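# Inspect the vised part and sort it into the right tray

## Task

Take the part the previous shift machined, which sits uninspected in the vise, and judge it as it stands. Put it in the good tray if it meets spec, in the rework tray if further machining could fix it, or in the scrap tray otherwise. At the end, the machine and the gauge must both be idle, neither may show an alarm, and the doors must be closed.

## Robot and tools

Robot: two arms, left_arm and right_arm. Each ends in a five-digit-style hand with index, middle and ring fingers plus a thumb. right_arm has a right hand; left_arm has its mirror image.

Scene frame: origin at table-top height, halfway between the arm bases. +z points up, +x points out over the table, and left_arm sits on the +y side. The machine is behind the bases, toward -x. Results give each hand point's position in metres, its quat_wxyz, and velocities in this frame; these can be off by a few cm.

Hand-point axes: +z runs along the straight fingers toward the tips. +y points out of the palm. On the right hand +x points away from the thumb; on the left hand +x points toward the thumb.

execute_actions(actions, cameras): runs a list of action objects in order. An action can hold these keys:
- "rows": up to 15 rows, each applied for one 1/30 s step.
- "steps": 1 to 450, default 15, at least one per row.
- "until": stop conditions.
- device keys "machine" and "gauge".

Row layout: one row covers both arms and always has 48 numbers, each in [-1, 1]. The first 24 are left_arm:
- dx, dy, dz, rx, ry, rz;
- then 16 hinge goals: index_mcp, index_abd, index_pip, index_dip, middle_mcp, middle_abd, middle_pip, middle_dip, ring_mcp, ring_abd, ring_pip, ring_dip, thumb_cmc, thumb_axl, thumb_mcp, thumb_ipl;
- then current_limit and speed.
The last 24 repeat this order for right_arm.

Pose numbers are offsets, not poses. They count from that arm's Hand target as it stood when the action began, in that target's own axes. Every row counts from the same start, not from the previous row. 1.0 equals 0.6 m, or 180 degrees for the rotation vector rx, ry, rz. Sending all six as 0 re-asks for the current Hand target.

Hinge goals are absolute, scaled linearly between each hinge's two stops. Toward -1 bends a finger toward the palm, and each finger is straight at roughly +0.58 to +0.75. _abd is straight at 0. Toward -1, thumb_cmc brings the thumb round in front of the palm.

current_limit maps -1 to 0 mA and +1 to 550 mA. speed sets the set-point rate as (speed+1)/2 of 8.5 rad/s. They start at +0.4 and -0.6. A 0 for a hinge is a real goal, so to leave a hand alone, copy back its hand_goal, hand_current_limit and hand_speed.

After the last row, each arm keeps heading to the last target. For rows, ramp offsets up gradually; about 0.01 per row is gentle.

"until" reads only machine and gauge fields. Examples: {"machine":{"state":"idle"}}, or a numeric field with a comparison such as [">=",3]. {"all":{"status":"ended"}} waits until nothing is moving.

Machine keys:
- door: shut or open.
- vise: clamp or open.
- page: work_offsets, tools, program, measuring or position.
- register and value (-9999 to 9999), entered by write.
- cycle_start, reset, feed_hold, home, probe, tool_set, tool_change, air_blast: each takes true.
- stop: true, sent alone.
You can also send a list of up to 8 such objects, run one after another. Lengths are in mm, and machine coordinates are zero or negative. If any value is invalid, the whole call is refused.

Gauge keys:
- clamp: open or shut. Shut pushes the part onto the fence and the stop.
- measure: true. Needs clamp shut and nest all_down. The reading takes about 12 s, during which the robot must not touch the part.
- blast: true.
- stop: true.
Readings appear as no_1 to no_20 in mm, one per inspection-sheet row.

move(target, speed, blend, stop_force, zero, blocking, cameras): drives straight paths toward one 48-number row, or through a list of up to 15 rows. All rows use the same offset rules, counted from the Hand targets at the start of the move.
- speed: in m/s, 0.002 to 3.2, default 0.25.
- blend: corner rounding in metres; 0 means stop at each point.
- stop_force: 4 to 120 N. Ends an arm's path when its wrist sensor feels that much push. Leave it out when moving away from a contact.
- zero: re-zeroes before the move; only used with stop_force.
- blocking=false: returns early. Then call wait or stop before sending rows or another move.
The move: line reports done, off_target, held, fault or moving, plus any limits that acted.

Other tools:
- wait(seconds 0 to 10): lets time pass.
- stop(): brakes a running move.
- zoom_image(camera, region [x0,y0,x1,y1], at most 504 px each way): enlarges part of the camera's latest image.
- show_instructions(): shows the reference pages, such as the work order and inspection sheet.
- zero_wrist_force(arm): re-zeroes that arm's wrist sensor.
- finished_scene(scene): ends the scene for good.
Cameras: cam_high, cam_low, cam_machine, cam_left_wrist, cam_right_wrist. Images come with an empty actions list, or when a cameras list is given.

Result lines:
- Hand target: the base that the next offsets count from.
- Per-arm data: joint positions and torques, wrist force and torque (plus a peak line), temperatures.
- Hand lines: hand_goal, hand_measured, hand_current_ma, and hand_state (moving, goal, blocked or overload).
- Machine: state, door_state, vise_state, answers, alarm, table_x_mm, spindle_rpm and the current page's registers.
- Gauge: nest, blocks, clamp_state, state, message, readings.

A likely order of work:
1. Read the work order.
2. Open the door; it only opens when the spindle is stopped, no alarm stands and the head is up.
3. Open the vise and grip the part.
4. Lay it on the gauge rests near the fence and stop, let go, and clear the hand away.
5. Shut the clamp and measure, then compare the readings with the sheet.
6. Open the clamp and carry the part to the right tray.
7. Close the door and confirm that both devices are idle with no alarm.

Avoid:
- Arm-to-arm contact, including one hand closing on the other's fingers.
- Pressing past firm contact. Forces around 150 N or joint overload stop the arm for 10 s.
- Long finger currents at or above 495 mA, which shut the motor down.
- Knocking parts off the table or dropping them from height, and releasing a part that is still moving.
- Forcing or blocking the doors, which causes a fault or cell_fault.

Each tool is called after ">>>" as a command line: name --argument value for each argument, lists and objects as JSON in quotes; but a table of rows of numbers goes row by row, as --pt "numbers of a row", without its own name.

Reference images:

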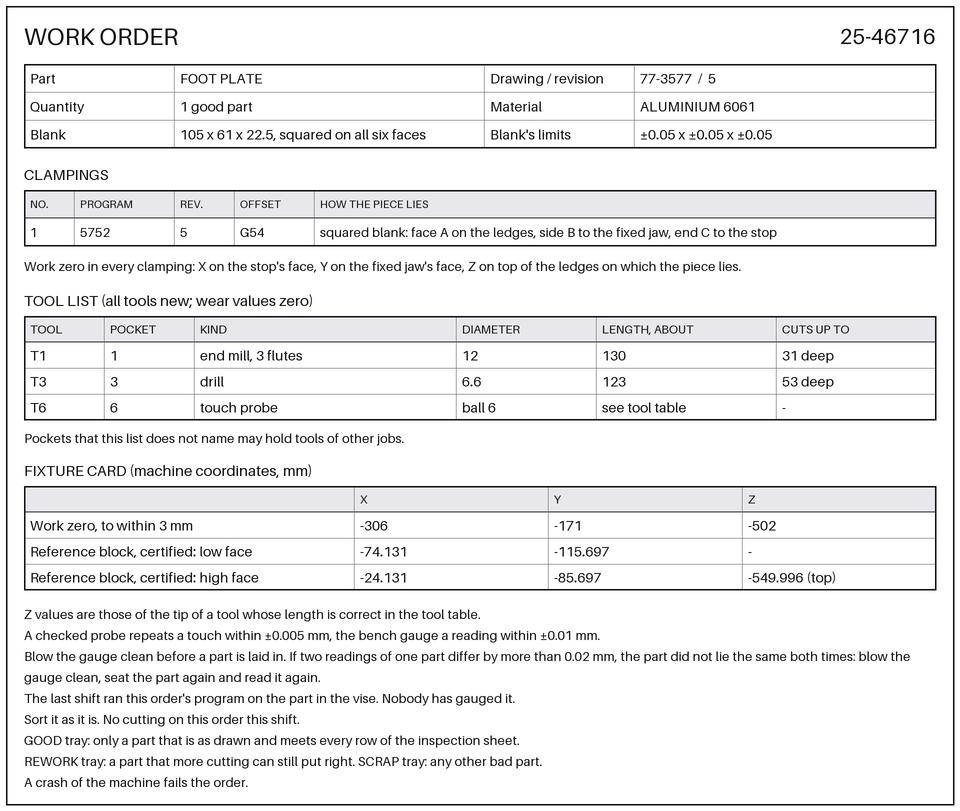

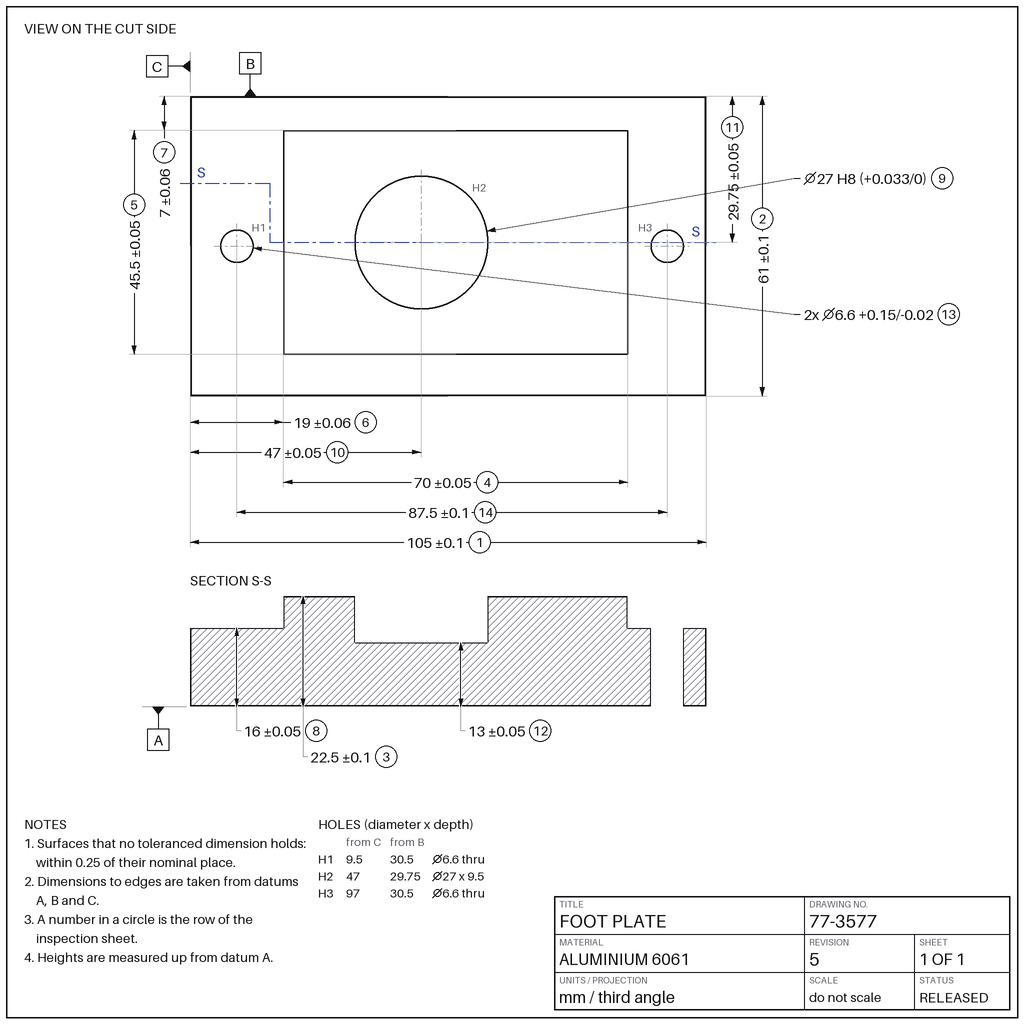

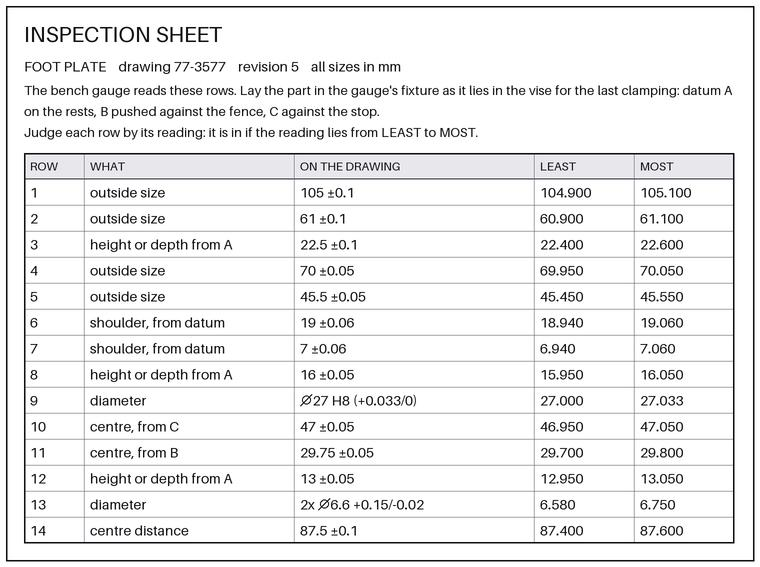

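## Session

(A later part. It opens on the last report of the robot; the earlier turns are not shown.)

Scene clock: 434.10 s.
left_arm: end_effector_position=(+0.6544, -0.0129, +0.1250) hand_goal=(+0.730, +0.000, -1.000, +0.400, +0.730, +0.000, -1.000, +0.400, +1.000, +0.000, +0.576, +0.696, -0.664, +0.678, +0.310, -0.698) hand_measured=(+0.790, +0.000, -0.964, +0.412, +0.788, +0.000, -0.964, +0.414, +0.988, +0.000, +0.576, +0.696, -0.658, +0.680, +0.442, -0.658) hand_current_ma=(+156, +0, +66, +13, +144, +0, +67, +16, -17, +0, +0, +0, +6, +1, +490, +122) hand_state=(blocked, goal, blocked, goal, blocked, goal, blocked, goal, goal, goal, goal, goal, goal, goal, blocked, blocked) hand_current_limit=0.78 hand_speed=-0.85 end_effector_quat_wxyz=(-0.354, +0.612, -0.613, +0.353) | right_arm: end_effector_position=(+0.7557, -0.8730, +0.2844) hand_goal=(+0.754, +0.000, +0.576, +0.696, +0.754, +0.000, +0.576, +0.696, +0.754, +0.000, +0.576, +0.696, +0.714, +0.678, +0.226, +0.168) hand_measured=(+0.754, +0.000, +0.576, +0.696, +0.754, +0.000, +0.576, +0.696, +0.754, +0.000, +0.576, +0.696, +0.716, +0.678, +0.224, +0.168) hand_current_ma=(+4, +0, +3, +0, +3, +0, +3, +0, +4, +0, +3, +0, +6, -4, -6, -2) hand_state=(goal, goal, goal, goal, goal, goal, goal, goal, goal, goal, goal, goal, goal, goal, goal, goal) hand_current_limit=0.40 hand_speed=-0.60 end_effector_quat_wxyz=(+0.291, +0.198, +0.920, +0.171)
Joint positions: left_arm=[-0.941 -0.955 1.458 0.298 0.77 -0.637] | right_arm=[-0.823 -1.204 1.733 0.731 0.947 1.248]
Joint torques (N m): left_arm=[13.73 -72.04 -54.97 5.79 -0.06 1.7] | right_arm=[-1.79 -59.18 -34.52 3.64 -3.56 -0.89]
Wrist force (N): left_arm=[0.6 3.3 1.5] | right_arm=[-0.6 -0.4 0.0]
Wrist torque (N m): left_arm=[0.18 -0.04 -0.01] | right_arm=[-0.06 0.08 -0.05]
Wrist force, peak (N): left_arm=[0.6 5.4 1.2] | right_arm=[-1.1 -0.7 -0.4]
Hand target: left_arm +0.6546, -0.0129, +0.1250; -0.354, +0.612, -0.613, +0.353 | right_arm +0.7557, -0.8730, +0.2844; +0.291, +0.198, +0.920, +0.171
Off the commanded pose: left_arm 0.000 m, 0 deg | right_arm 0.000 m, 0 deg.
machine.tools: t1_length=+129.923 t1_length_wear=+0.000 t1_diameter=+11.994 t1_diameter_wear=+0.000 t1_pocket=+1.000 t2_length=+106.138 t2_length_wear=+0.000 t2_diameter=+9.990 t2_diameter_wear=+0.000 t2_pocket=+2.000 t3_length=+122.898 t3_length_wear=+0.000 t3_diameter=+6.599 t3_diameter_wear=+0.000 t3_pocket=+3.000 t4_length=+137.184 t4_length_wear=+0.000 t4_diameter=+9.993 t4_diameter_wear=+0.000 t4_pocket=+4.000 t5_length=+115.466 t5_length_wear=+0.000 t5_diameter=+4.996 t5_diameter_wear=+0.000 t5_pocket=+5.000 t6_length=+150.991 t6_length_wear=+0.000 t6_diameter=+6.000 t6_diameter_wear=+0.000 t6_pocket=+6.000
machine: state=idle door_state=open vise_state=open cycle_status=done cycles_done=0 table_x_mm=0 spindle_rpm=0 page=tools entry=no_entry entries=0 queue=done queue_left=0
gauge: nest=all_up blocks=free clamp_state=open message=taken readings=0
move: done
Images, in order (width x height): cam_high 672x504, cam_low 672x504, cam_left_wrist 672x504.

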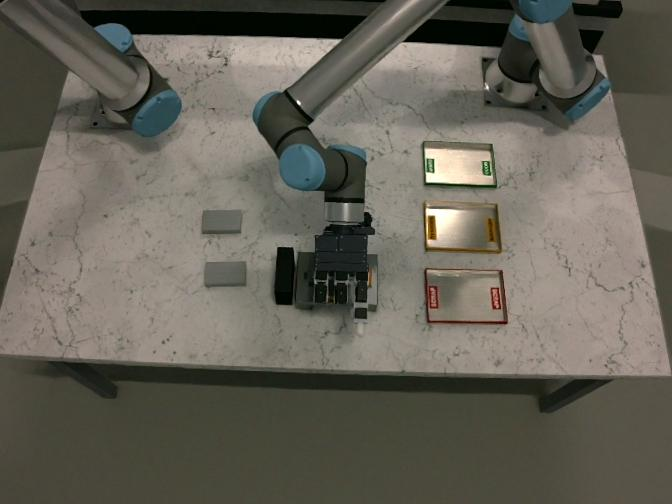

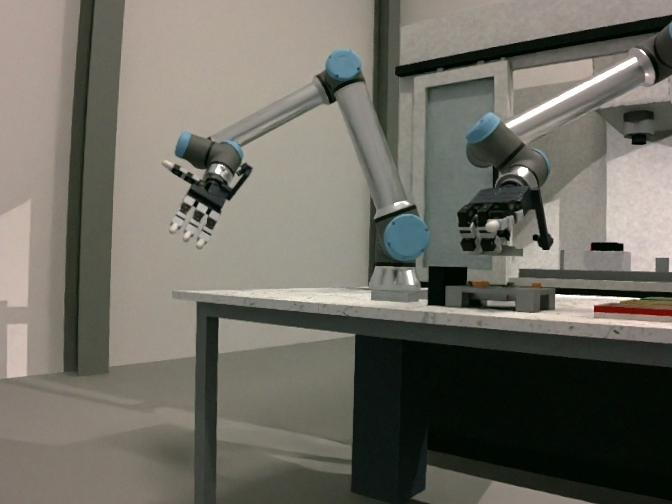

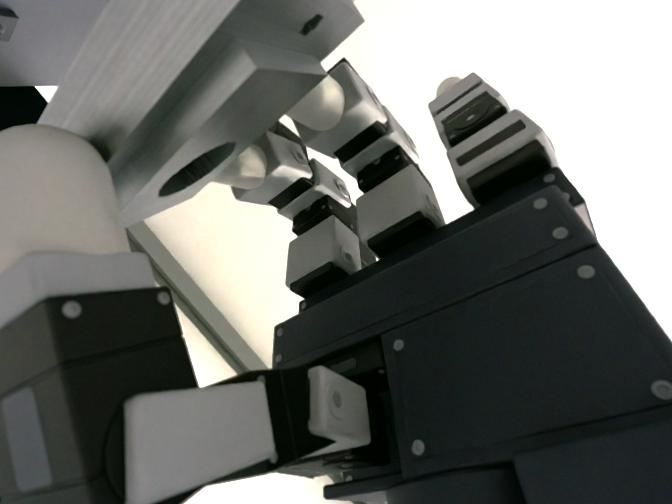

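>>> move --pt "0 0.088 0.0508 0 0 0 0.73 0 -1.0 0.40 0.73 0 -1.0 0.40 1.0 0 0.576 0.696 -0.664 0.677 0.31 -0.6973 0.78 -0.85 0 0 0 0 0 0 0.754 0 0.576 0.696 0.754 0 0.576 0.696 0.754 0 0.576 0.696 0.714 0.678 0.226 0.168 0.4 -0.6" --speed 0.04 --cameras '["cam_low","cam_high"]'

>>> zoom_image --camera "cam_low" --region '[450, 240, 540, 310]'

>>> zoom_image --camera "cam_high" --region '[280, 230, 400, 330]'

Scene clock: 445.63 s.
left_arm: end_effector_position=(+0.6545, -0.0129, +0.0643) hand_goal=(+0.730, +0.000, -1.000, +0.400, +0.730, +0.000, -1.000, +0.400, +1.000, +0.000, +0.576, +0.696, -0.664, +0.678, +0.310, -0.698) hand_measured=(+0.790, +0.000, -0.964, +0.412, +0.788, +0.000, -0.964, +0.414, +0.988, +0.000, +0.576, +0.696, -0.658, +0.680, +0.442, -0.658) hand_current_ma=(+156, +0, +66, +13, +143, +0, +67, +16, -17, +0, +0, +0, +6, +1, +489, +122) hand_state=(blocked, goal, blocked, goal, blocked, goal, blocked, goal, goal, goal, goal, goal, goal, goal, blocked, blocked) hand_current_limit=0.78 hand_speed=-0.85 end_effector_quat_wxyz=(-0.354, +0.612, -0.613, +0.353) | right_arm: end_effector_position=(+0.7557, -0.8730, +0.2844) hand_goal=(+0.754, +0.000, +0.576, +0.696, +0.754, +0.000, +0.576, +0.696, +0.754, +0.000, +0.576, +0.696, +0.714, +0.678, +0.226, +0.168) hand_measured=(+0.754, +0.000, +0.576, +0.696, +0.754, +0.000, +0.576, +0.696, +0.754, +0.000, +0.576, +0.696, +0.716, +0.678, +0.224, +0.168) hand_current_ma=(+4, +0, +3, +0, +3, +0, +3, +0, +4, +0, +3, +0, +6, -4, -6, -2) hand_state=(goal, goal, goal, goal, goal, goal, goal, goal, goal, goal, goal, goal, goal, goal, goal, goal) hand_current_limit=0.40 hand_speed=-0.60 end_effector_quat_wxyz=(+0.291, +0.198, +0.920, +0.171)
Joint positions: left_arm=[-0.941 -0.903 1.492 0.213 0.77 -0.637] | right_arm=[-0.823 -1.204 1.733 0.731 0.947 1.248]
Joint torques (N m): left_arm=[12.67 -76.09 -23.12 -2.53 0.55 1.22] | right_arm=[-2.01 -60.61 -33.22 3.45 -3.46 -0.89]
Wrist force (N): left_arm=[0.3 3.6 1.1] | right_arm=[-0.8 -0.3 -0.2]
Wrist torque (N m): left_arm=[0.23 -0.04 0.00] | right_arm=[-0.04 0.10 -0.05]
Wrist force, peak (N): left_arm=[0.7 3.9 1.6] | right_arm=[-1.3 -0.2 0.1]
Hand target: left_arm +0.6545, -0.0129, +0.0640; -0.354, +0.612, -0.613, +0.353 | right_arm +0.7557, -0.8730, +0.2844; +0.291, +0.198, +0.920, +0.171
Off the commanded pose: left_arm 0.000 m, 0 deg | right_arm 0.000 m, 0 deg.
machine.tools: t1_length=+129.923 t1_length_wear=+0.000 t1_diameter=+11.994 t1_diameter_wear=+0.000 t1_pocket=+1.000 t2_length=+106.138 t2_length_wear=+0.000 t2_diameter=+9.990 t2_diameter_wear=+0.000 t2_pocket=+2.000 t3_length=+122.898 t3_length_wear=+0.000 t3_diameter=+6.599 t3_diameter_wear=+0.000 t3_pocket=+3.000 t4_length=+137.184 t4_length_wear=+0.000 t4_diameter=+9.993 t4_diameter_wear=+0.000 t4_pocket=+4.000 t5_length=+115.466 t5_length_wear=+0.000 t5_diameter=+4.996 t5_diameter_wear=+0.000 t5_pocket=+5.000 t6_length=+150.991 t6_length_wear=+0.000 t6_diameter=+6.000 t6_diameter_wear=+0.000 t6_pocket=+6.000
machine: state=idle door_state=open vise_state=open cycle_status=done cycles_done=0 table_x_mm=0 spindle_rpm=0 page=tools entry=no_entry entries=0 queue=done queue_left=0
gauge: nest=all_up blocks=free clamp_state=open message=taken readings=0
move: done
Images, in order (width x height): cam_high 672x504, cam_low 672x504.

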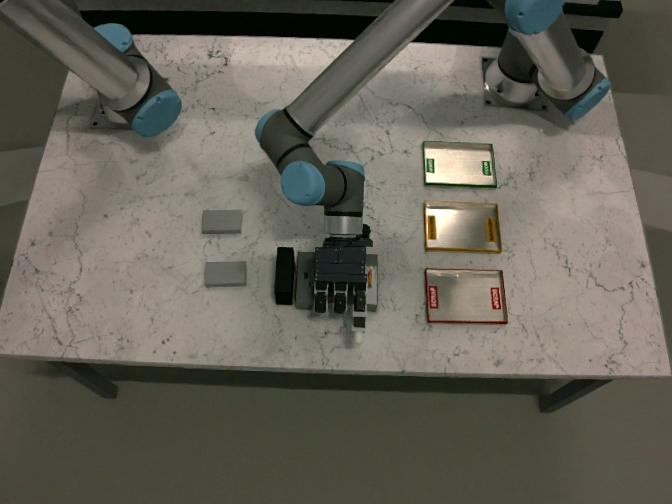

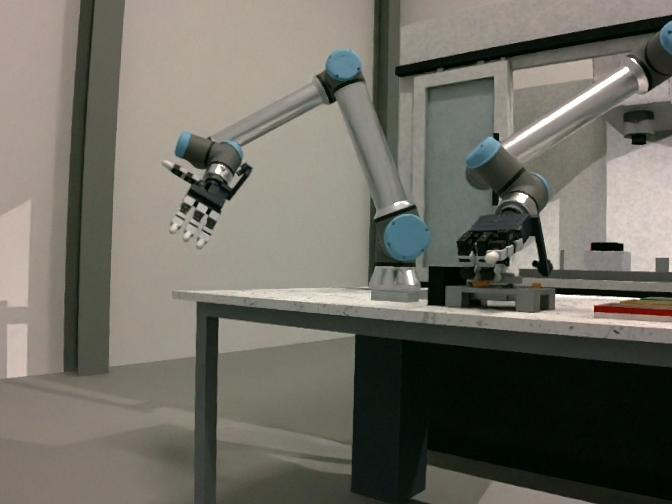

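Scaled by 5.600 from the camera's 672x504 image, which has a finer 960x720 frame.

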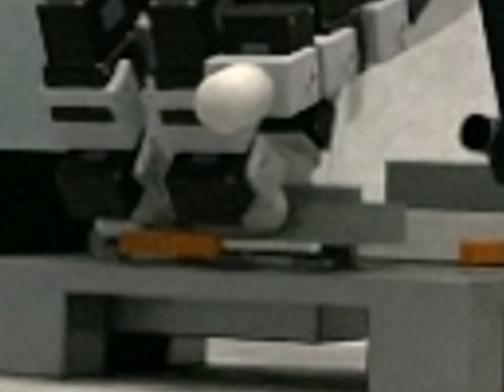

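Scaled by 4.200 from the camera's 672x504 image, which has a finer 960x720 frame.

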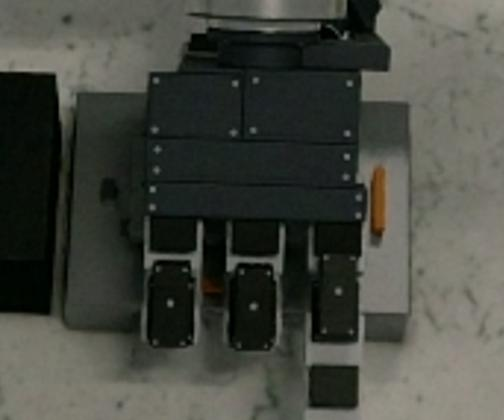

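>>> move --pt "0 0.0173 0.01 0 0 0 0.73 0 -1.0 0.40 0.73 0 -1.0 0.40 1.0 0 0.576 0.696 -0.664 0.677 0.31 -0.6973 0.78 -0.85 0 0 0 0 0 0 0.754 0 0.576 0.696 0.754 0 0.576 0.696 0.754 0 0.576 0.696 0.714 0.678 0.226 0.168 0.4 -0.6" --speed 0.006 --stop_force 4 --cameras '["cam_low"]'

>>> zoom_image --camera "cam_low" --region '[450, 240, 540, 310]'

Scene clock: 450.90 s.
left_arm: end_effector_position=(+0.6546, -0.0129, +0.0581) hand_goal=(+0.730, +0.000, -1.000, +0.400, +0.730, +0.000, -1.000, +0.400, +1.000, +0.000, +0.576, +0.696, -0.664, +0.678, +0.310, -0.698) hand_measured=(+0.790, +0.000, -0.970, +0.410, +0.786, +0.000, -0.964, +0.412, +0.988, +0.000, +0.576, +0.696, -0.658, +0.680, +0.442, -0.656) hand_current_ma=(+156, +0, +53, +12, +137, +0, +67, +14, -17, +0, +0, +0, +6, +1, +489, +133) hand_state=(blocked, goal, blocked, goal, blocked, goal, blocked, goal, goal, goal, goal, goal, goal, goal, blocked, blocked) hand_current_limit=0.78 hand_speed=-0.85 end_effector_quat_wxyz=(-0.354, +0.612, -0.613, +0.353) | right_arm: end_effector_position=(+0.7557, -0.8730, +0.2844) hand_goal=(+0.754, +0.000, +0.576, +0.696, +0.754, +0.000, +0.576, +0.696, +0.754, +0.000, +0.576, +0.696, +0.714, +0.678, +0.226, +0.168) hand_measured=(+0.754, +0.000, +0.576, +0.696, +0.754, +0.000, +0.576, +0.696, +0.754, +0.000, +0.576, +0.696, +0.716, +0.678, +0.224, +0.168) hand_current_ma=(+4, +0, +3, +0, +3, +0, +3, +0, +4, +0, +3, +0, +6, -4, -6, -2) hand_state=(goal, goal, goal, goal, goal, goal, goal, goal, goal, goal, goal, goal, goal, goal, goal, goal) hand_current_limit=0.40 hand_speed=-0.60 end_effector_quat_wxyz=(+0.291, +0.198, +0.920, +0.171)
Joint positions: left_arm=[-0.941 -0.898 1.495 0.204 0.77 -0.637] | right_arm=[-0.823 -1.204 1.733 0.731 0.947 1.248]
Joint torques (N m): left_arm=[12.4 -109.11 -48.94 5.68 0.5 1.85] | right_arm=[0.28 -60.13 -33.84 3.32 -3.25 -0.93]
Wrist force (N): left_arm=[0.5 -0.2 -1.1] | right_arm=[-0.4 -0.1 0.1]
Wrist torque (N m): left_arm=[0.23 -0.02 0.00] | right_arm=[-0.02 0.05 -0.02]
Wrist force, peak (N): left_arm=[0.5 3.7 1.0] | right_arm=[-1.2 0.1 -0.5]
Hand target: left_arm +0.6546, -0.0129, +0.0581; -0.354, +0.612, -0.613, +0.353 (not the last commanded pose) | right_arm +0.7557, -0.8730, +0.2844; +0.291, +0.198, +0.920, +0.171
Off the commanded pose: left_arm 0.006 m, 0 deg | right_arm 0.000 m, 0 deg.
machine.tools: t1_length=+129.923 t1_length_wear=+0.000 t1_diameter=+11.994 t1_diameter_wear=+0.000 t1_pocket=+1.000 t2_length=+106.138 t2_length_wear=+0.000 t2_diameter=+9.990 t2_diameter_wear=+0.000 t2_pocket=+2.000 t3_length=+122.898 t3_length_wear=+0.000 t3_diameter=+6.599 t3_diameter_wear=+0.000 t3_pocket=+3.000 t4_length=+137.184 t4_length_wear=+0.000 t4_diameter=+9.993 t4_diameter_wear=+0.000 t4_pocket=+4.000 t5_length=+115.466 t5_length_wear=+0.000 t5_diameter=+4.996 t5_diameter_wear=+0.000 t5_pocket=+5.000 t6_length=+150.991 t6_length_wear=+0.000 t6_diameter=+6.000 t6_diameter_wear=+0.000 t6_pocket=+6.000
machine: state=idle door_state=open vise_state=open cycle_status=done cycles_done=0 table_x_mm=0 spindle_rpm=0 page=tools entry=no_entry entries=0 queue=done queue_left=0
gauge: nest=some_down blocks=free clamp_state=open message=taken readings=0
move: contact (left_arm)
Images, in order (width x height): cam_low 672x504.

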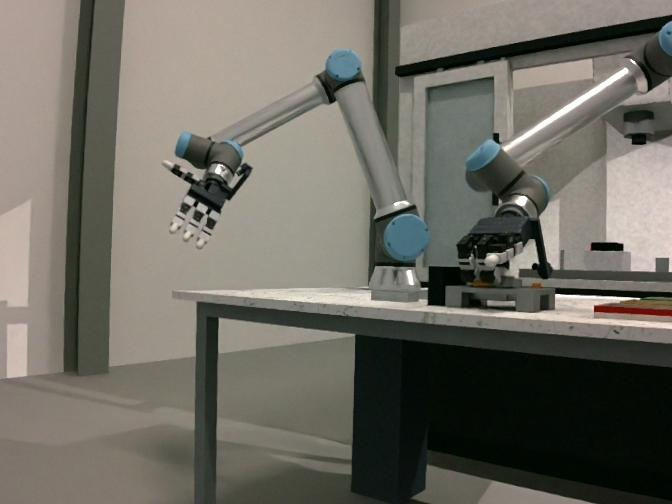

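Scaled by 5.600 from the camera's 672x504 image, which has a finer 960x720 frame.

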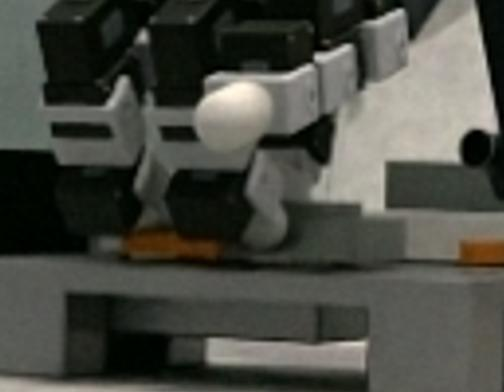

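>>> execute_actions --actions '[{"rows":[[0,0,0,0,0,0,0.79,0,-1.0,0.40,0.79,0,-1.0,0.40,1.0,0,0.576,0.696,-0.664,0.677,0.41,-0.6973,0.78,-0.85,0,0,0,0,0,0,0.754,0,0.576,0.696,0.754,0,0.576,0.696,0.754,0,0.576,0.696,0.714,0.678,0.226,0.168,0.4,-0.6]],"steps":30},{"rows":[[0,0,0,0,0,0,0.88,0,-1.0,0.40,0.88,0,-1.0,0.40,1.0,0,0.576,0.696,-0.664,0.677,0.51,-0.6973,0.6,-0.85,0,0,0,0,0,0,0.754,0,0.576,0.696,0.754,0,0.576,0.696,0.754,0,0.576,0.696,0.714,0.678,0.226,0.168,0.4,-0.6]],"steps":35}]'

>>> move --pt "0 -0.0433 -0.025 0 0 0 0.88 0 -1.0 0.40 0.88 0 -1.0 0.40 1.0 0 0.576 0.696 -0.664 0.677 0.51 -0.6973 0.6 -0.85 0 0 0 0 0 0 0.754 0 0.576 0.696 0.754 0 0.576 0.696 0.754 0 0.576 0.696 0.714 0.678 0.226 0.168 0.4 -0.6" --pt "0 -0.2021 -0.1167 0 0 0 0.88 0 -1.0 0.40 0.88 0 -1.0 0.40 1.0 0 0.576 0.696 -0.664 0.677 0.51 -0.6973 0.6 -0.85 0 0 0 0 0 0 0.754 0 0.576 0.696 0.754 0 0.576 0.696 0.754 0 0.576 0.696 0.714 0.678 0.226 0.168 0.4 -0.6" --pt "0 -0.0589 -0.3648 0 0 0 0.88 0 -1.0 0.40 0.88 0 -1.0 0.40 1.0 0 0.576 0.696 -0.664 0.677 0.51 -0.6973 0.6 -0.85 0 0 0 0 0 0 0.754 0 0.576 0.696 0.754 0 0.576 0.696 0.754 0 0.576 0.696 0.714 0.678 0.226 0.168 0.4 -0.6" --speed '[0.03,0.15,0.2]' --blend '[0.0,0.02,0]' --cameras '["cam_high","cam_low"]'

>>> zoom_image --camera "cam_high" --region '[290, 240, 390, 315]'

Scene clock: 459.73 s.
left_arm: end_effector_position=(+0.6546, -0.0129, +0.0581) hand_goal=(+0.880, +0.000, -1.000, +0.400, +0.880, +0.000, -1.000, +0.400, +1.000, +0.000, +0.576, +0.696, -0.664, +0.678, +0.510, -0.698) hand_measured=(+0.856, +0.000, -1.000, +0.400, +0.866, +0.000, -0.994, +0.404, +0.988, +0.000, +0.576, +0.696, -0.660, +0.680, +0.504, -0.696) hand_current_ma=(-43, +0, +0, +0, -20, +0, +6, +2, -17, +0, +0, +0, +3, +1, -8, +3) hand_state=(blocked, goal, goal, goal, goal, goal, goal, goal, goal, goal, goal, goal, goal, goal, goal, goal) hand_current_limit=0.60 hand_speed=-0.85 end_effector_quat_wxyz=(-0.354, +0.612, -0.613, +0.353) | right_arm: end_effector_position=(+0.7557, -0.8730, +0.2844) hand_goal=(+0.754, +0.000, +0.576, +0.696, +0.754, +0.000, +0.576, +0.696, +0.754, +0.000, +0.576, +0.696, +0.714, +0.678, +0.226, +0.168) hand_measured=(+0.754, +0.000, +0.576, +0.696, +0.754, +0.000, +0.576, +0.696, +0.754, +0.000, +0.576, +0.696, +0.716, +0.678, +0.224, +0.168) hand_current_ma=(+4, +0, +3, +0, +3, +0, +3, +0, +4, +0, +3, +0, +6, -4, -6, -2) hand_state=(goal, goal, goal, goal, goal, goal, goal, goal, goal, goal, goal, goal, goal, goal, goal, goal) hand_current_limit=0.40 hand_speed=-0.60 end_effector_quat_wxyz=(+0.291, +0.198, +0.920, +0.171)
Joint positions: left_arm=[-0.941 -0.898 1.495 0.204 0.77 -0.637] | right_arm=[-0.823 -1.204 1.733 0.731 0.947 1.248]
Joint torques (N m): left_arm=[9.09 -107.63 -49.33 4.67 0.03 1.44] | right_arm=[-1.3 -59.92 -34.34 3.5 -3.61 -1.11]
Wrist force (N): left_arm=[0.3 0.6 -1.5] | right_arm=[-0.2 -0.2 -0.2]
Wrist torque (N m): left_arm=[0.15 -0.04 0.02] | right_arm=[-0.01 0.04 -0.01]
Wrist force, peak (N): left_arm=[0.5 2.3 -2.1] | right_arm=[-1.3 -0.1 -0.2]
Hand target: left_arm +0.6546, -0.0129, +0.0581; -0.354, +0.612, -0.613, +0.353 | right_arm +0.7557, -0.8730, +0.2844; +0.291, +0.198, +0.920, +0.171
Off the commanded pose: left_arm 0.000 m, 0 deg | right_arm 0.000 m, 0 deg.
machine.tools: t1_length=+129.923 t1_length_wear=+0.000 t1_diameter=+11.994 t1_diameter_wear=+0.000 t1_pocket=+1.000 t2_length=+106.138 t2_length_wear=+0.000 t2_diameter=+9.990 t2_diameter_wear=+0.000 t2_pocket=+2.000 t3_length=+122.898 t3_length_wear=+0.000 t3_diameter=+6.599 t3_diameter_wear=+0.000 t3_pocket=+3.000 t4_length=+137.184 t4_length_wear=+0.000 t4_diameter=+9.993 t4_diameter_wear=+0.000 t4_pocket=+4.000 t5_length=+115.466 t5_length_wear=+0.000 t5_diameter=+4.996 t5_diameter_wear=+0.000 t5_pocket=+5.000 t6_length=+150.991 t6_length_wear=+0.000 t6_diameter=+6.000 t6_diameter_wear=+0.000 t6_pocket=+6.000
machine: state=idle door_state=open vise_state=open cycle_status=done cycles_done=0 table_x_mm=0 spindle_rpm=0 page=tools entry=no_entry entries=0 queue=done queue_left=0
gauge: nest=some_down blocks=free clamp_state=open message=taken readings=0

Scene clock: 463.27 s.
left_arm: end_effector_position=(+0.4829, -0.0130, +0.1982) hand_goal=(+0.880, +0.000, -1.000, +0.400, +0.880, +0.000, -1.000, +0.400, +1.000, +0.000, +0.576, +0.696, -0.664, +0.678, +0.510, -0.698) hand_measured=(+0.868, +0.000, -1.000, +0.400, +0.866, +0.000, -0.994, +0.404, +0.988, +0.000, +0.576, +0.696, -0.660, +0.680, +0.504, -0.696) hand_current_ma=(-16, +0, +0, +0, -17, +0, +5, +2, -17, +0, +0, +0, +2, +1, -7, +3) hand_state=(goal, goal, goal, goal, goal, goal, goal, goal, goal, goal, goal, goal, goal, goal, goal, goal) hand_current_limit=0.60 hand_speed=-0.85 end_effector_quat_wxyz=(-0.354, +0.612, -0.613, +0.353) | right_arm: end_effector_position=(+0.7557, -0.8730, +0.2844) hand_goal=(+0.754, +0.000, +0.576, +0.696, +0.754, +0.000, +0.576, +0.696, +0.754, +0.000, +0.576, +0.696, +0.714, +0.678, +0.226, +0.168) hand_measured=(+0.754, +0.000, +0.576, +0.696, +0.754, +0.000, +0.576, +0.696, +0.754, +0.000, +0.576, +0.696, +0.716, +0.678, +0.224, +0.168) hand_current_ma=(+4, +0, +3, +0, +3, +0, +3, +0, +4, +0, +3, +0, +6, -4, -6, -2) hand_state=(goal, goal, goal, goal, goal, goal, goal, goal, goal, goal, goal, goal, goal, goal, goal, goal) hand_current_limit=0.40 hand_speed=-0.60 end_effector_quat_wxyz=(+0.291, +0.198, +0.920, +0.171)
Joint positions: left_arm=[-1.155 -1.146 1.656 0.49 0.636 -0.897] | right_arm=[-0.823 -1.204 1.733 0.731 0.947 1.248]
Joint torques (N m): left_arm=[-11.6 -89.54 -21.48 6.91 -3.82 -2.34] | right_arm=[-2.8 -59.49 -34.6 3.59 -3.21 -0.93]
Wrist force (N): left_arm=[0.0 1.1 -0.4] | right_arm=[-0.4 -0.4 0.0]
Wrist torque (N m): left_arm=[0.22 -0.02 0.26] | right_arm=[-0.07 0.05 -0.03]
Wrist force, peak (N): left_arm=[0.2 1.6 -1.9] | right_arm=[-1.3 -0.3 0.3]
Hand target: left_arm +0.4827, -0.0130, +0.1982; -0.354, +0.612, -0.613, +0.353 | right_arm +0.7557, -0.8730, +0.2844; +0.291, +0.198, +0.920, +0.171
Off the commanded pose: left_arm 0.000 m, 0 deg | right_arm 0.000 m, 0 deg.
machine.tools: t1_length=+129.923 t1_length_wear=+0.000 t1_diameter=+11.994 t1_diameter_wear=+0.000 t1_pocket=+1.000 t2_length=+106.138 t2_length_wear=+0.000 t2_diameter=+9.990 t2_diameter_wear=+0.000 t2_pocket=+2.000 t3_length=+122.898 t3_length_wear=+0.000 t3_diameter=+6.599 t3_diameter_wear=+0.000 t3_pocket=+3.000 t4_length=+137.184 t4_length_wear=+0.000 t4_diameter=+9.993 t4_diameter_wear=+0.000 t4_pocket=+4.000 t5_length=+115.466 t5_length_wear=+0.000 t5_diameter=+4.996 t5_diameter_wear=+0.000 t5_pocket=+5.000 t6_length=+150.991 t6_length_wear=+0.000 t6_diameter=+6.000 t6_diameter_wear=+0.000 t6_pocket=+6.000
machine: state=idle door_state=open vise_state=open cycle_status=done cycles_done=0 table_x_mm=0 spindle_rpm=0 page=tools entry=no_entry entries=0 queue=done queue_left=0
gauge: nest=some_down blocks=free clamp_state=open message=taken readings=0
move: done
Images, in order (width x height): cam_high 672x504, cam_low 672x504.

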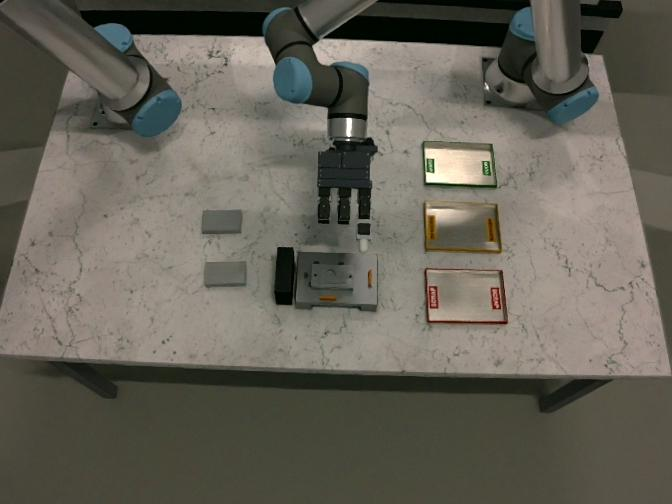

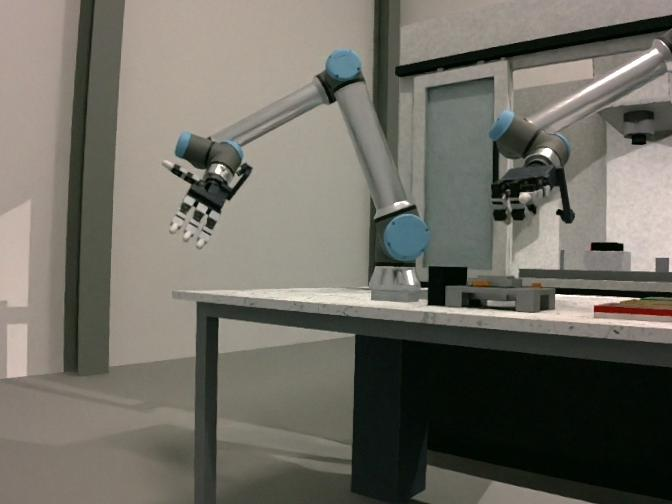

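Scaled by 5.040 from the camera's 672x504 image, which has a finer 960x720 frame.

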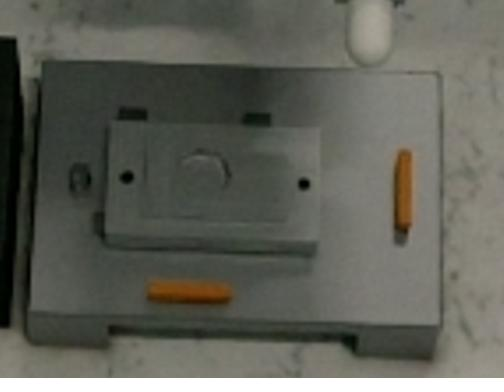

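>>> execute_actions --actions '[{"gauge":{"clamp":"shut"},"steps":150,"until":{"gauge":{"clamp_state":"shut"}}},{"gauge":{"measure":true},"steps":450,"until":{"gauge":{"readings":["=",1]}}}]' --cameras '["cam_high"]'

>>> zoom_image --camera "cam_high" --region '[300, 250, 360, 295]'

Scene clock: 469.30 s.
left_arm: end_effector_position=(+0.4827, -0.0130, +0.1982) hand_goal=(+0.880, +0.000, -1.000, +0.400, +0.880, +0.000, -1.000, +0.400, +1.000, +0.000, +0.576, +0.696, -0.664, +0.678, +0.510, -0.698) hand_measured=(+0.868, +0.000, -1.000, +0.400, +0.866, +0.000, -0.994, +0.404, +0.988, +0.000, +0.576, +0.696, -0.660, +0.680, +0.504, -0.696) hand_current_ma=(-16, +0, +0, +0, -17, +0, +5, +2, -17, +0, +0, +0, +2, +1, -7, +3) hand_state=(goal, goal, goal, goal, goal, goal, goal, goal, goal, goal, goal, goal, goal, goal, goal, goal) hand_current_limit=0.60 hand_speed=-0.85 end_effector_quat_wxyz=(-0.354, +0.612, -0.613, +0.353) | right_arm: end_effector_position=(+0.7557, -0.8730, +0.2844) hand_goal=(+0.754, +0.000, +0.576, +0.696, +0.754, +0.000, +0.576, +0.696, +0.754, +0.000, +0.576, +0.696, +0.714, +0.678, +0.226, +0.168) hand_measured=(+0.754, +0.000, +0.576, +0.696, +0.754, +0.000, +0.576, +0.696, +0.754, +0.000, +0.576, +0.696, +0.716, +0.678, +0.224, +0.168) hand_current_ma=(+4, +0, +3, +0, +3, +0, +3, +0, +4, +0, +3, +0, +6, -4, -6, -2) hand_state=(goal, goal, goal, goal, goal, goal, goal, goal, goal, goal, goal, goal, goal, goal, goal, goal) hand_current_limit=0.40 hand_speed=-0.60 end_effector_quat_wxyz=(+0.291, +0.198, +0.920, +0.171)
Joint positions: left_arm=[-1.155 -1.146 1.657 0.491 0.636 -0.897] | right_arm=[-0.823 -1.204 1.733 0.731 0.947 1.248]
Joint torques (N m): left_arm=[-15.4 -85.24 -25.41 6.5 -3.86 -1.57] | right_arm=[-3.15 -59.31 -34.02 3.49 -3.4 -1.04]
Wrist force (N): left_arm=[0.1 1.0 -0.7] | right_arm=[-0.8 -0.3 0.2]
Wrist torque (N m): left_arm=[0.23 -0.05 0.26] | right_arm=[-0.06 0.09 -0.05]
Wrist force, peak (N): left_arm=[0.3 1.5 -0.6] | right_arm=[-1.3 -0.3 0.3]
Hand target: left_arm +0.4827, -0.0130, +0.1982; -0.354, +0.612, -0.613, +0.353 | right_arm +0.7557, -0.8730, +0.2844; +0.291, +0.198, +0.920, +0.171
Off the commanded pose: left_arm 0.000 m, 0 deg | right_arm 0.000 m, 0 deg.
machine.tools: t1_length=+129.923 t1_length_wear=+0.000 t1_diameter=+11.994 t1_diameter_wear=+0.000 t1_pocket=+1.000 t2_length=+106.138 t2_length_wear=+0.000 t2_diameter=+9.990 t2_diameter_wear=+0.000 t2_pocket=+2.000 t3_length=+122.898 t3_length_wear=+0.000 t3_diameter=+6.599 t3_diameter_wear=+0.000 t3_pocket=+3.000 t4_length=+137.184 t4_length_wear=+0.000 t4_diameter=+9.993 t4_diameter_wear=+0.000 t4_pocket=+4.000 t5_length=+115.466 t5_length_wear=+0.000 t5_diameter=+4.996 t5_diameter_wear=+0.000 t5_pocket=+5.000 t6_length=+150.991 t6_length_wear=+0.000 t6_diameter=+6.000 t6_diameter_wear=+0.000 t6_pocket=+6.000
machine: state=idle door_state=open vise_state=open cycle_status=done cycles_done=0 table_x_mm=0 spindle_rpm=0 page=tools entry=no_entry entries=0 queue=done queue_left=0
gauge: nest=all_down blocks=all clamp_state=shut measure_answer=refused_part_not_seated message=taken readings=0 refusals=1
refused: action 1: gauge.measure: part_not_seated
Images, in order (width x height): cam_high 672x504.

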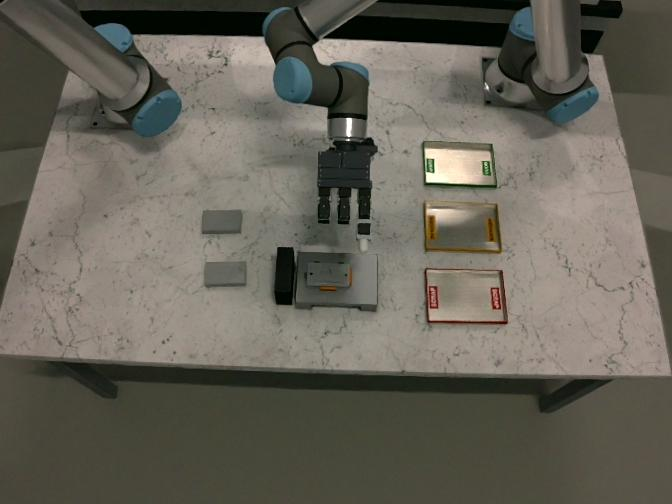

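Scaled by 8.400 from the camera's 672x504 image, which has a finer 960x720 frame.

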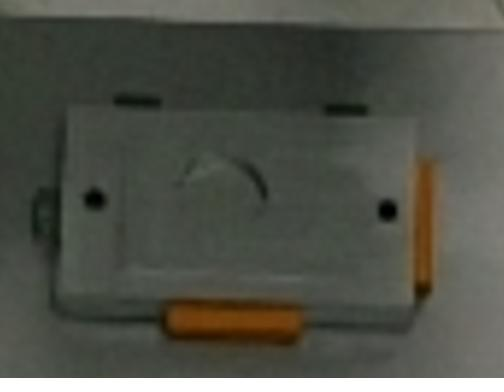

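Timing only; now nest reads all_down. Measure again.

>>> execute_actions --actions '[{"gauge":{"measure":true},"steps":450,"until":{"gauge":{"readings":["=",1]}}}]'

Scene clock: 482.77 s.
left_arm: end_effector_position=(+0.4827, -0.0130, +0.1982) hand_goal=(+0.880, +0.000, -1.000, +0.400, +0.880, +0.000, -1.000, +0.400, +1.000, +0.000, +0.576, +0.696, -0.664, +0.678, +0.510, -0.698) hand_measured=(+0.868, +0.000, -1.000, +0.400, +0.866, +0.000, -0.994, +0.404, +0.988, +0.000, +0.576, +0.696, -0.660, +0.680, +0.504, -0.696) hand_current_ma=(-16, +0, +0, +0, -17, +0, +5, +2, -17, +0, +0, +0, +2, +1, -7, +3) hand_state=(goal, goal, goal, goal, goal, goal, goal, goal, goal, goal, goal, goal, goal, goal, goal, goal) hand_current_limit=0.60 hand_speed=-0.85 end_effector_quat_wxyz=(-0.354, +0.612, -0.613, +0.353) | right_arm: end_effector_position=(+0.7557, -0.8730, +0.2844) hand_goal=(+0.754, +0.000, +0.576, +0.696, +0.754, +0.000, +0.576, +0.696, +0.754, +0.000, +0.576, +0.696, +0.714, +0.678, +0.226, +0.168) hand_measured=(+0.754, +0.000, +0.576, +0.696, +0.754, +0.000, +0.576, +0.696, +0.754, +0.000, +0.576, +0.696, +0.716, +0.678, +0.224, +0.168) hand_current_ma=(+4, +0, +3, +0, +3, +0, +3, +0, +4, +0, +3, +0, +6, -4, -6, -2) hand_state=(goal, goal, goal, goal, goal, goal, goal, goal, goal, goal, goal, goal, goal, goal, goal, goal) hand_current_limit=0.40 hand_speed=-0.60 end_effector_quat_wxyz=(+0.291, +0.198, +0.920, +0.171)
Joint positions: left_arm=[-1.155 -1.146 1.657 0.491 0.636 -0.897] | right_arm=[-0.823 -1.204 1.733 0.731 0.947 1.248]
Joint torques (N m): left_arm=[-12.85 -73.94 -33.27 6.43 -3.32 -1.48] | right_arm=[-1.46 -61.22 -33.75 3.5 -3.19 -0.95]
Wrist force (N): left_arm=[0.2 0.8 -0.5] | right_arm=[-0.4 -0.6 -0.1]
Wrist torque (N m): left_arm=[0.19 -0.05 0.27] | right_arm=[-0.08 0.06 -0.03]
Wrist force, peak (N): left_arm=[0.1 1.3 -1.1] | right_arm=[-1.4 0.0 0.2]
Hand target: left_arm +0.4827, -0.0130, +0.1982; -0.354, +0.612, -0.613, +0.353 | right_arm +0.7557, -0.8730, +0.2844; +0.291, +0.198, +0.920, +0.171
Off the commanded pose: left_arm 0.000 m, 0 deg | right_arm 0.000 m, 0 deg.
machine.tools: t1_length=+129.923 t1_length_wear=+0.000 t1_diameter=+11.994 t1_diameter_wear=+0.000 t1_pocket=+1.000 t2_length=+106.138 t2_length_wear=+0.000 t2_diameter=+9.990 t2_diameter_wear=+0.000 t2_pocket=+2.000 t3_length=+122.898 t3_length_wear=+0.000 t3_diameter=+6.599 t3_diameter_wear=+0.000 t3_pocket=+3.000 t4_length=+137.184 t4_length_wear=+0.000 t4_diameter=+9.993 t4_diameter_wear=+0.000 t4_pocket=+4.000 t5_length=+115.466 t5_length_wear=+0.000 t5_diameter=+4.996 t5_diameter_wear=+0.000 t5_pocket=+5.000 t6_length=+150.991 t6_length_wear=+0.000 t6_diameter=+6.000 t6_diameter_wear=+0.000 t6_pocket=+6.000
machine: state=idle door_state=open vise_state=open cycle_status=done cycles_done=0 table_x_mm=0 spindle_rpm=0 page=tools entry=no_entry entries=0 queue=done queue_left=0
gauge: nest=all_down blocks=all clamp_state=shut message=taken readings=1 no_1=104.963 no_2=60.990 no_3=22.543 no_4=70.001 no_5=45.501 no_6=19.001 no_7=7.003 no_8=16.321 no_9=27.020 no_10=47.001 no_11=29.749 no_12=13.323 no_13=6.600 no_14=87.504 refusals=1

>>> execute_actions --actions '[{"gauge":{"clamp":"open"},"machine":{"page":"program"},"steps":100,"until":{"gauge":{"clamp_state":"open"}}}]'

>>> move --pt "0.0083 -0.1378 0.2386 0 0 0 0.90 0 -1.0 0.40 0.90 0 -1.0 0.40 1.0 0 0.576 0.696 -0.664 0.677 0.52 -0.6973 0.4 -0.5 0 0 0 0 0 0 0.754 0 0.576 0.696 0.754 0 0.576 0.696 0.754 0 0.576 0.696 0.714 0.678 0.226 0.168 0.4 -0.6" --pt "0.0083 0.04 0.3413 0 0 0 0.90 0 -1.0 0.40 0.90 0 -1.0 0.40 1.0 0 0.576 0.696 -0.664 0.677 0.52 -0.6973 0.4 -0.5 0 0 0 0 0 0 0.754 0 0.576 0.696 0.754 0 0.576 0.696 0.754 0 0.576 0.696 0.714 0.678 0.226 0.168 0.4 -0.6" --speed '[0.2,0.08]'

>>> move --pt "0 0.0296 0.0171 0 0 0 0.90 0 -1.0 0.40 0.90 0 -1.0 0.40 1.0 0 0.576 0.696 -0.664 0.677 0.52 -0.6973 0.4 -0.5 0 0 0 0 0 0 0.754 0 0.576 0.696 0.754 0 0.576 0.696 0.754 0 0.576 0.696 0.714 0.678 0.226 0.168 0.4 -0.6" --speed 0.015 --stop_force 5 --cameras '["cam_low","cam_left_wrist"]'

>>> zoom_image --camera "cam_low" --region '[450, 240, 540, 310]'

Scene clock: 498.57 s.
left_arm: end_effector_position=(+0.4827, -0.0130, +0.1982) hand_goal=(+0.880, +0.000, -1.000, +0.400, +0.880, +0.000, -1.000, +0.400, +1.000, +0.000, +0.576, +0.696, -0.664, +0.678, +0.510, -0.698) hand_measured=(+0.868, +0.000, -1.000, +0.400, +0.866, +0.000, -0.994, +0.404, +0.988, +0.000, +0.576, +0.696, -0.660, +0.680, +0.504, -0.696) hand_current_ma=(-16, +0, +0, +0, -17, +0, +5, +2, -17, +0, +0, +0, +2, +1, -7, +3) hand_state=(goal, goal, goal, goal, goal, goal, goal, goal, goal, goal, goal, goal, goal, goal, goal, goal) hand_current_limit=0.60 hand_speed=-0.85 end_effector_quat_wxyz=(-0.354, +0.612, -0.613, +0.353) | right_arm: end_effector_position=(+0.7557, -0.8730, +0.2844) hand_goal=(+0.754, +0.000, +0.576, +0.696, +0.754, +0.000, +0.576, +0.696, +0.754, +0.000, +0.576, +0.696, +0.714, +0.678, +0.226, +0.168) hand_measured=(+0.754, +0.000, +0.576, +0.696, +0.754, +0.000, +0.576, +0.696, +0.754, +0.000, +0.576, +0.696, +0.716, +0.678, +0.224, +0.168) hand_current_ma=(+4, +0, +3, +0, +3, +0, +3, +0, +4, +0, +3, +0, +6, -4, -6, -2) hand_state=(goal, goal, goal, goal, goal, goal, goal, goal, goal, goal, goal, goal, goal, goal, goal, goal) hand_current_limit=0.40 hand_speed=-0.60 end_effector_quat_wxyz=(+0.291, +0.198, +0.920, +0.171)
Joint positions: left_arm=[-1.155 -1.146 1.657 0.491 0.636 -0.897] | right_arm=[-0.823 -1.204 1.733 0.731 0.947 1.248]
Joint torques (N m): left_arm=[-15.03 -64.9 -41.96 6.34 -3.54 -1.41] | right_arm=[-2.29 -58.41 -34.07 3.28 -3.37 -0.88]
Wrist force (N): left_arm=[-0.2 1.2 -0.7] | right_arm=[-0.9 -0.6 -0.1]
Wrist torque (N m): left_arm=[0.25 -0.01 0.24] | right_arm=[-0.09 0.11 -0.07]
Wrist force, peak (N): left_arm=[0.2 1.4 -0.9] | right_arm=[-1.2 -0.4 -0.5]
Hand target: left_arm +0.4827, -0.0130, +0.1982; -0.354, +0.612, -0.613, +0.353 | right_arm +0.7557, -0.8730, +0.2844; +0.291, +0.198, +0.920, +0.171
Off the commanded pose: left_arm 0.000 m, 0 deg | right_arm 0.000 m, 0 deg.
machine.program: program=+5752 tool_call=+1 tool_in_spindle=+0 program_revision=+5 program_offset=+54 load_peak=+0 stored1_number=+4562 stored1_revision=+2 stored2_number=+5752 stored2_revision=+5 stored3_number=+8788 stored3_revision=+6 stored4_number=+0 stored4_revision=+0 cycles=+1
machine: state=idle door_state=open vise_state=open cycle_status=done cycles_done=0 table_x_mm=0 spindle_rpm=0 page=program entry=no_entry entries=0 queue=done queue_left=0
gauge: nest=all_down blocks=all clamp_state=open message=taken readings=1 no_1=104.963 no_2=60.990 no_3=22.543 no_4=70.001 no_5=45.501 no_6=19.001 no_7=7.003 no_8=16.321 no_9=27.020 no_10=47.001 no_11=29.749 no_12=13.323 no_13=6.600 no_14=87.504 refusals=1

Scene clock: 501.97 s.
left_arm: end_effector_position=(+0.6480, -0.0179, +0.0752) hand_goal=(+0.900, +0.000, -1.000, +0.400, +0.900, +0.000, -1.000, +0.400, +1.000, +0.000, +0.576, +0.696, -0.664, +0.678, +0.520, -0.698) hand_measured=(+0.888, +0.000, -1.000, +0.400, +0.886, +0.000, -0.994, +0.404, +0.988, +0.000, +0.576, +0.696, -0.662, +0.680, +0.514, -0.696) hand_current_ma=(-17, +0, +0, +0, -19, +0, +5, +2, -17, +0, +0, +0, +2, +1, -7, +3) hand_state=(goal, goal, goal, goal, goal, goal, goal, goal, goal, goal, goal, goal, goal, goal, goal, goal) hand_current_limit=0.40 hand_speed=-0.50 end_effector_quat_wxyz=(-0.354, +0.612, -0.613, +0.353) | right_arm: end_effector_position=(+0.7557, -0.8730, +0.2844) hand_goal=(+0.754, +0.000, +0.576, +0.696, +0.754, +0.000, +0.576, +0.696, +0.754, +0.000, +0.576, +0.696, +0.714, +0.678, +0.226, +0.168) hand_measured=(+0.754, +0.000, +0.576, +0.696, +0.754, +0.000, +0.576, +0.696, +0.754, +0.000, +0.576, +0.696, +0.716, +0.678, +0.224, +0.168) hand_current_ma=(+4, +0, +3, +0, +3, +0, +3, +0, +4, +0, +3, +0, +6, -4, -6, -2) hand_state=(goal, goal, goal, goal, goal, goal, goal, goal, goal, goal, goal, goal, goal, goal, goal, goal) hand_current_limit=0.40 hand_speed=-0.60 end_effector_quat_wxyz=(+0.291, +0.198, +0.920, +0.171)
Joint positions: left_arm=[-0.952 -0.914 1.489 0.234 0.763 -0.648] | right_arm=[-0.823 -1.204 1.733 0.731 0.947 1.248]
Joint torques (N m): left_arm=[15.04 -75.41 -22.42 -1.82 0.58 2.31] | right_arm=[-0.75 -58.74 -33.75 3.47 -3.45 -1.36]
Wrist force (N): left_arm=[0.2 0.7 -0.5] | right_arm=[-0.7 -0.2 0.1]
Wrist torque (N m): left_arm=[0.11 -0.01 0.01] | right_arm=[-0.05 0.09 -0.05]
Wrist force, peak (N): left_arm=[0.8 1.8 -2.2] | right_arm=[-1.1 -0.2 0.4]
Hand target: left_arm +0.6480, -0.0179, +0.0749; -0.354, +0.612, -0.613, +0.353 | right_arm +0.7557, -0.8730, +0.2844; +0.291, +0.198, +0.920, +0.171
Off the commanded pose: left_arm 0.000 m, 0 deg | right_arm 0.000 m, 0 deg.
machine.program: program=+5752 tool_call=+1 tool_in_spindle=+0 program_revision=+5 program_offset=+54 load_peak=+0 stored1_number=+4562 stored1_revision=+2 stored2_number=+5752 stored2_revision=+5 stored3_number=+8788 stored3_revision=+6 stored4_number=+0 stored4_revision=+0 cycles=+1
machine: state=idle door_state=open vise_state=open cycle_status=done cycles_done=0 table_x_mm=0 spindle_rpm=0 page=program entry=no_entry entries=0 queue=done queue_left=0
gauge: nest=all_down blocks=all clamp_state=open message=taken readings=1 no_1=104.963 no_2=60.990 no_3=22.543 no_4=70.001 no_5=45.501 no_6=19.001 no_7=7.003 no_8=16.321 no_9=27.020 no_10=47.001 no_11=29.749 no_12=13.323 no_13=6.600 no_14=87.504 refusals=1
move: done

Scene clock: 504.33 s.
left_arm: end_effector_position=(+0.6480, -0.0179, +0.0544) hand_goal=(+0.900, +0.000, -1.000, +0.400, +0.900, +0.000, -1.000, +0.400, +1.000, +0.000, +0.576, +0.696, -0.664, +0.678, +0.520, -0.698) hand_measured=(+0.888, +0.000, -1.000, +0.390, +0.886, +0.000, -0.996, +0.402, +0.988, +0.000, +0.576, +0.696, -0.662, +0.680, +0.514, -0.696) hand_current_ma=(-17, +0, +0, -13, -19, +0, +3, +1, -17, +0, +0, +0, +2, +1, -7, +3) hand_state=(goal, goal, goal, goal, goal, goal, goal, goal, goal, goal, goal, goal, goal, goal, goal, goal) hand_current_limit=0.40 hand_speed=-0.50 end_effector_quat_wxyz=(-0.354, +0.612, -0.613, +0.353) | right_arm: end_effector_position=(+0.7557, -0.8730, +0.2844) hand_goal=(+0.754, +0.000, +0.576, +0.696, +0.754, +0.000, +0.576, +0.696, +0.754, +0.000, +0.576, +0.696, +0.714, +0.678, +0.226, +0.168) hand_measured=(+0.754, +0.000, +0.576, +0.696, +0.754, +0.000, +0.576, +0.696, +0.754, +0.000, +0.576, +0.696, +0.716, +0.678, +0.224, +0.168) hand_current_ma=(+4, +0, +3, +0, +3, +0, +3, +0, +4, +0, +3, +0, +6, -4, -6, -2) hand_state=(goal, goal, goal, goal, goal, goal, goal, goal, goal, goal, goal, goal, goal, goal, goal, goal) hand_current_limit=0.40 hand_speed=-0.60 end_effector_quat_wxyz=(+0.291, +0.198, +0.920, +0.171)
Joint positions: left_arm=[-0.952 -0.895 1.499 0.206 0.763 -0.648] | right_arm=[-0.823 -1.204 1.733 0.731 0.947 1.248]
Joint torques (N m): left_arm=[13.71 -70.47 -21.06 -1.92 0.53 2.53] | right_arm=[-2.06 -60.84 -33.5 3.38 -3.41 -1.01]
Wrist force (N): left_arm=[0.8 -2.5 -2.9] | right_arm=[-0.9 -0.1 0.3]
Wrist torque (N m): left_arm=[0.20 0.02 -0.01] | right_arm=[-0.05 0.12 -0.06]
Wrist force, peak (N): left_arm=[0.9 -2.6 -3.2] | right_arm=[-1.2 -0.2 -0.5]
Hand target: left_arm +0.6480, -0.0179, +0.0544; -0.354, +0.612, -0.613, +0.353 | right_arm +0.7557, -0.8730, +0.2844; +0.291, +0.198, +0.920, +0.171
Off the commanded pose: left_arm 0.000 m, 0 deg | right_arm 0.000 m, 0 deg.
machine.program: program=+5752 tool_call=+1 tool_in_spindle=+0 program_revision=+5 program_offset=+54 load_peak=+0 stored1_number=+4562 stored1_revision=+2 stored2_number=+5752 stored2_revision=+5 stored3_number=+8788 stored3_revision=+6 stored4_number=+0 stored4_revision=+0 cycles=+1
machine: state=idle door_state=open vise_state=open cycle_status=done cycles_done=0 table_x_mm=0 spindle_rpm=0 page=program entry=no_entry entries=0 queue=done queue_left=0
gauge: nest=all_down blocks=all clamp_state=open message=taken readings=1 no_1=104.963 no_2=60.990 no_3=22.543 no_4=70.001 no_5=45.501 no_6=19.001 no_7=7.003 no_8=16.321 no_9=27.020 no_10=47.001 no_11=29.749 no_12=13.323 no_13=6.600 no_14=87.504 refusals=1
move: done
Images, in order (width x height): cam_low 672x504, cam_left_wrist 672x504.

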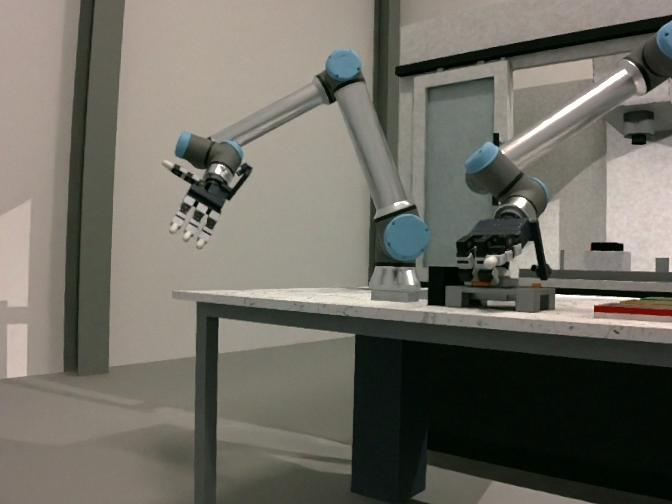

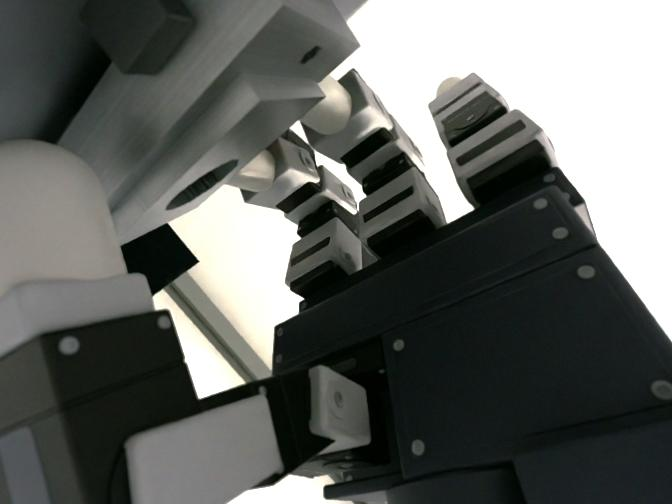

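Scaled by 5.600 from the camera's 672x504 image, which has a finer 960x720 frame.

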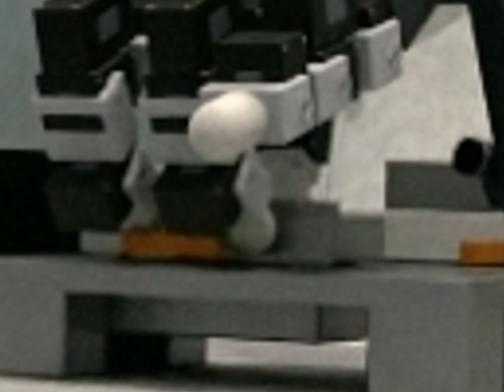

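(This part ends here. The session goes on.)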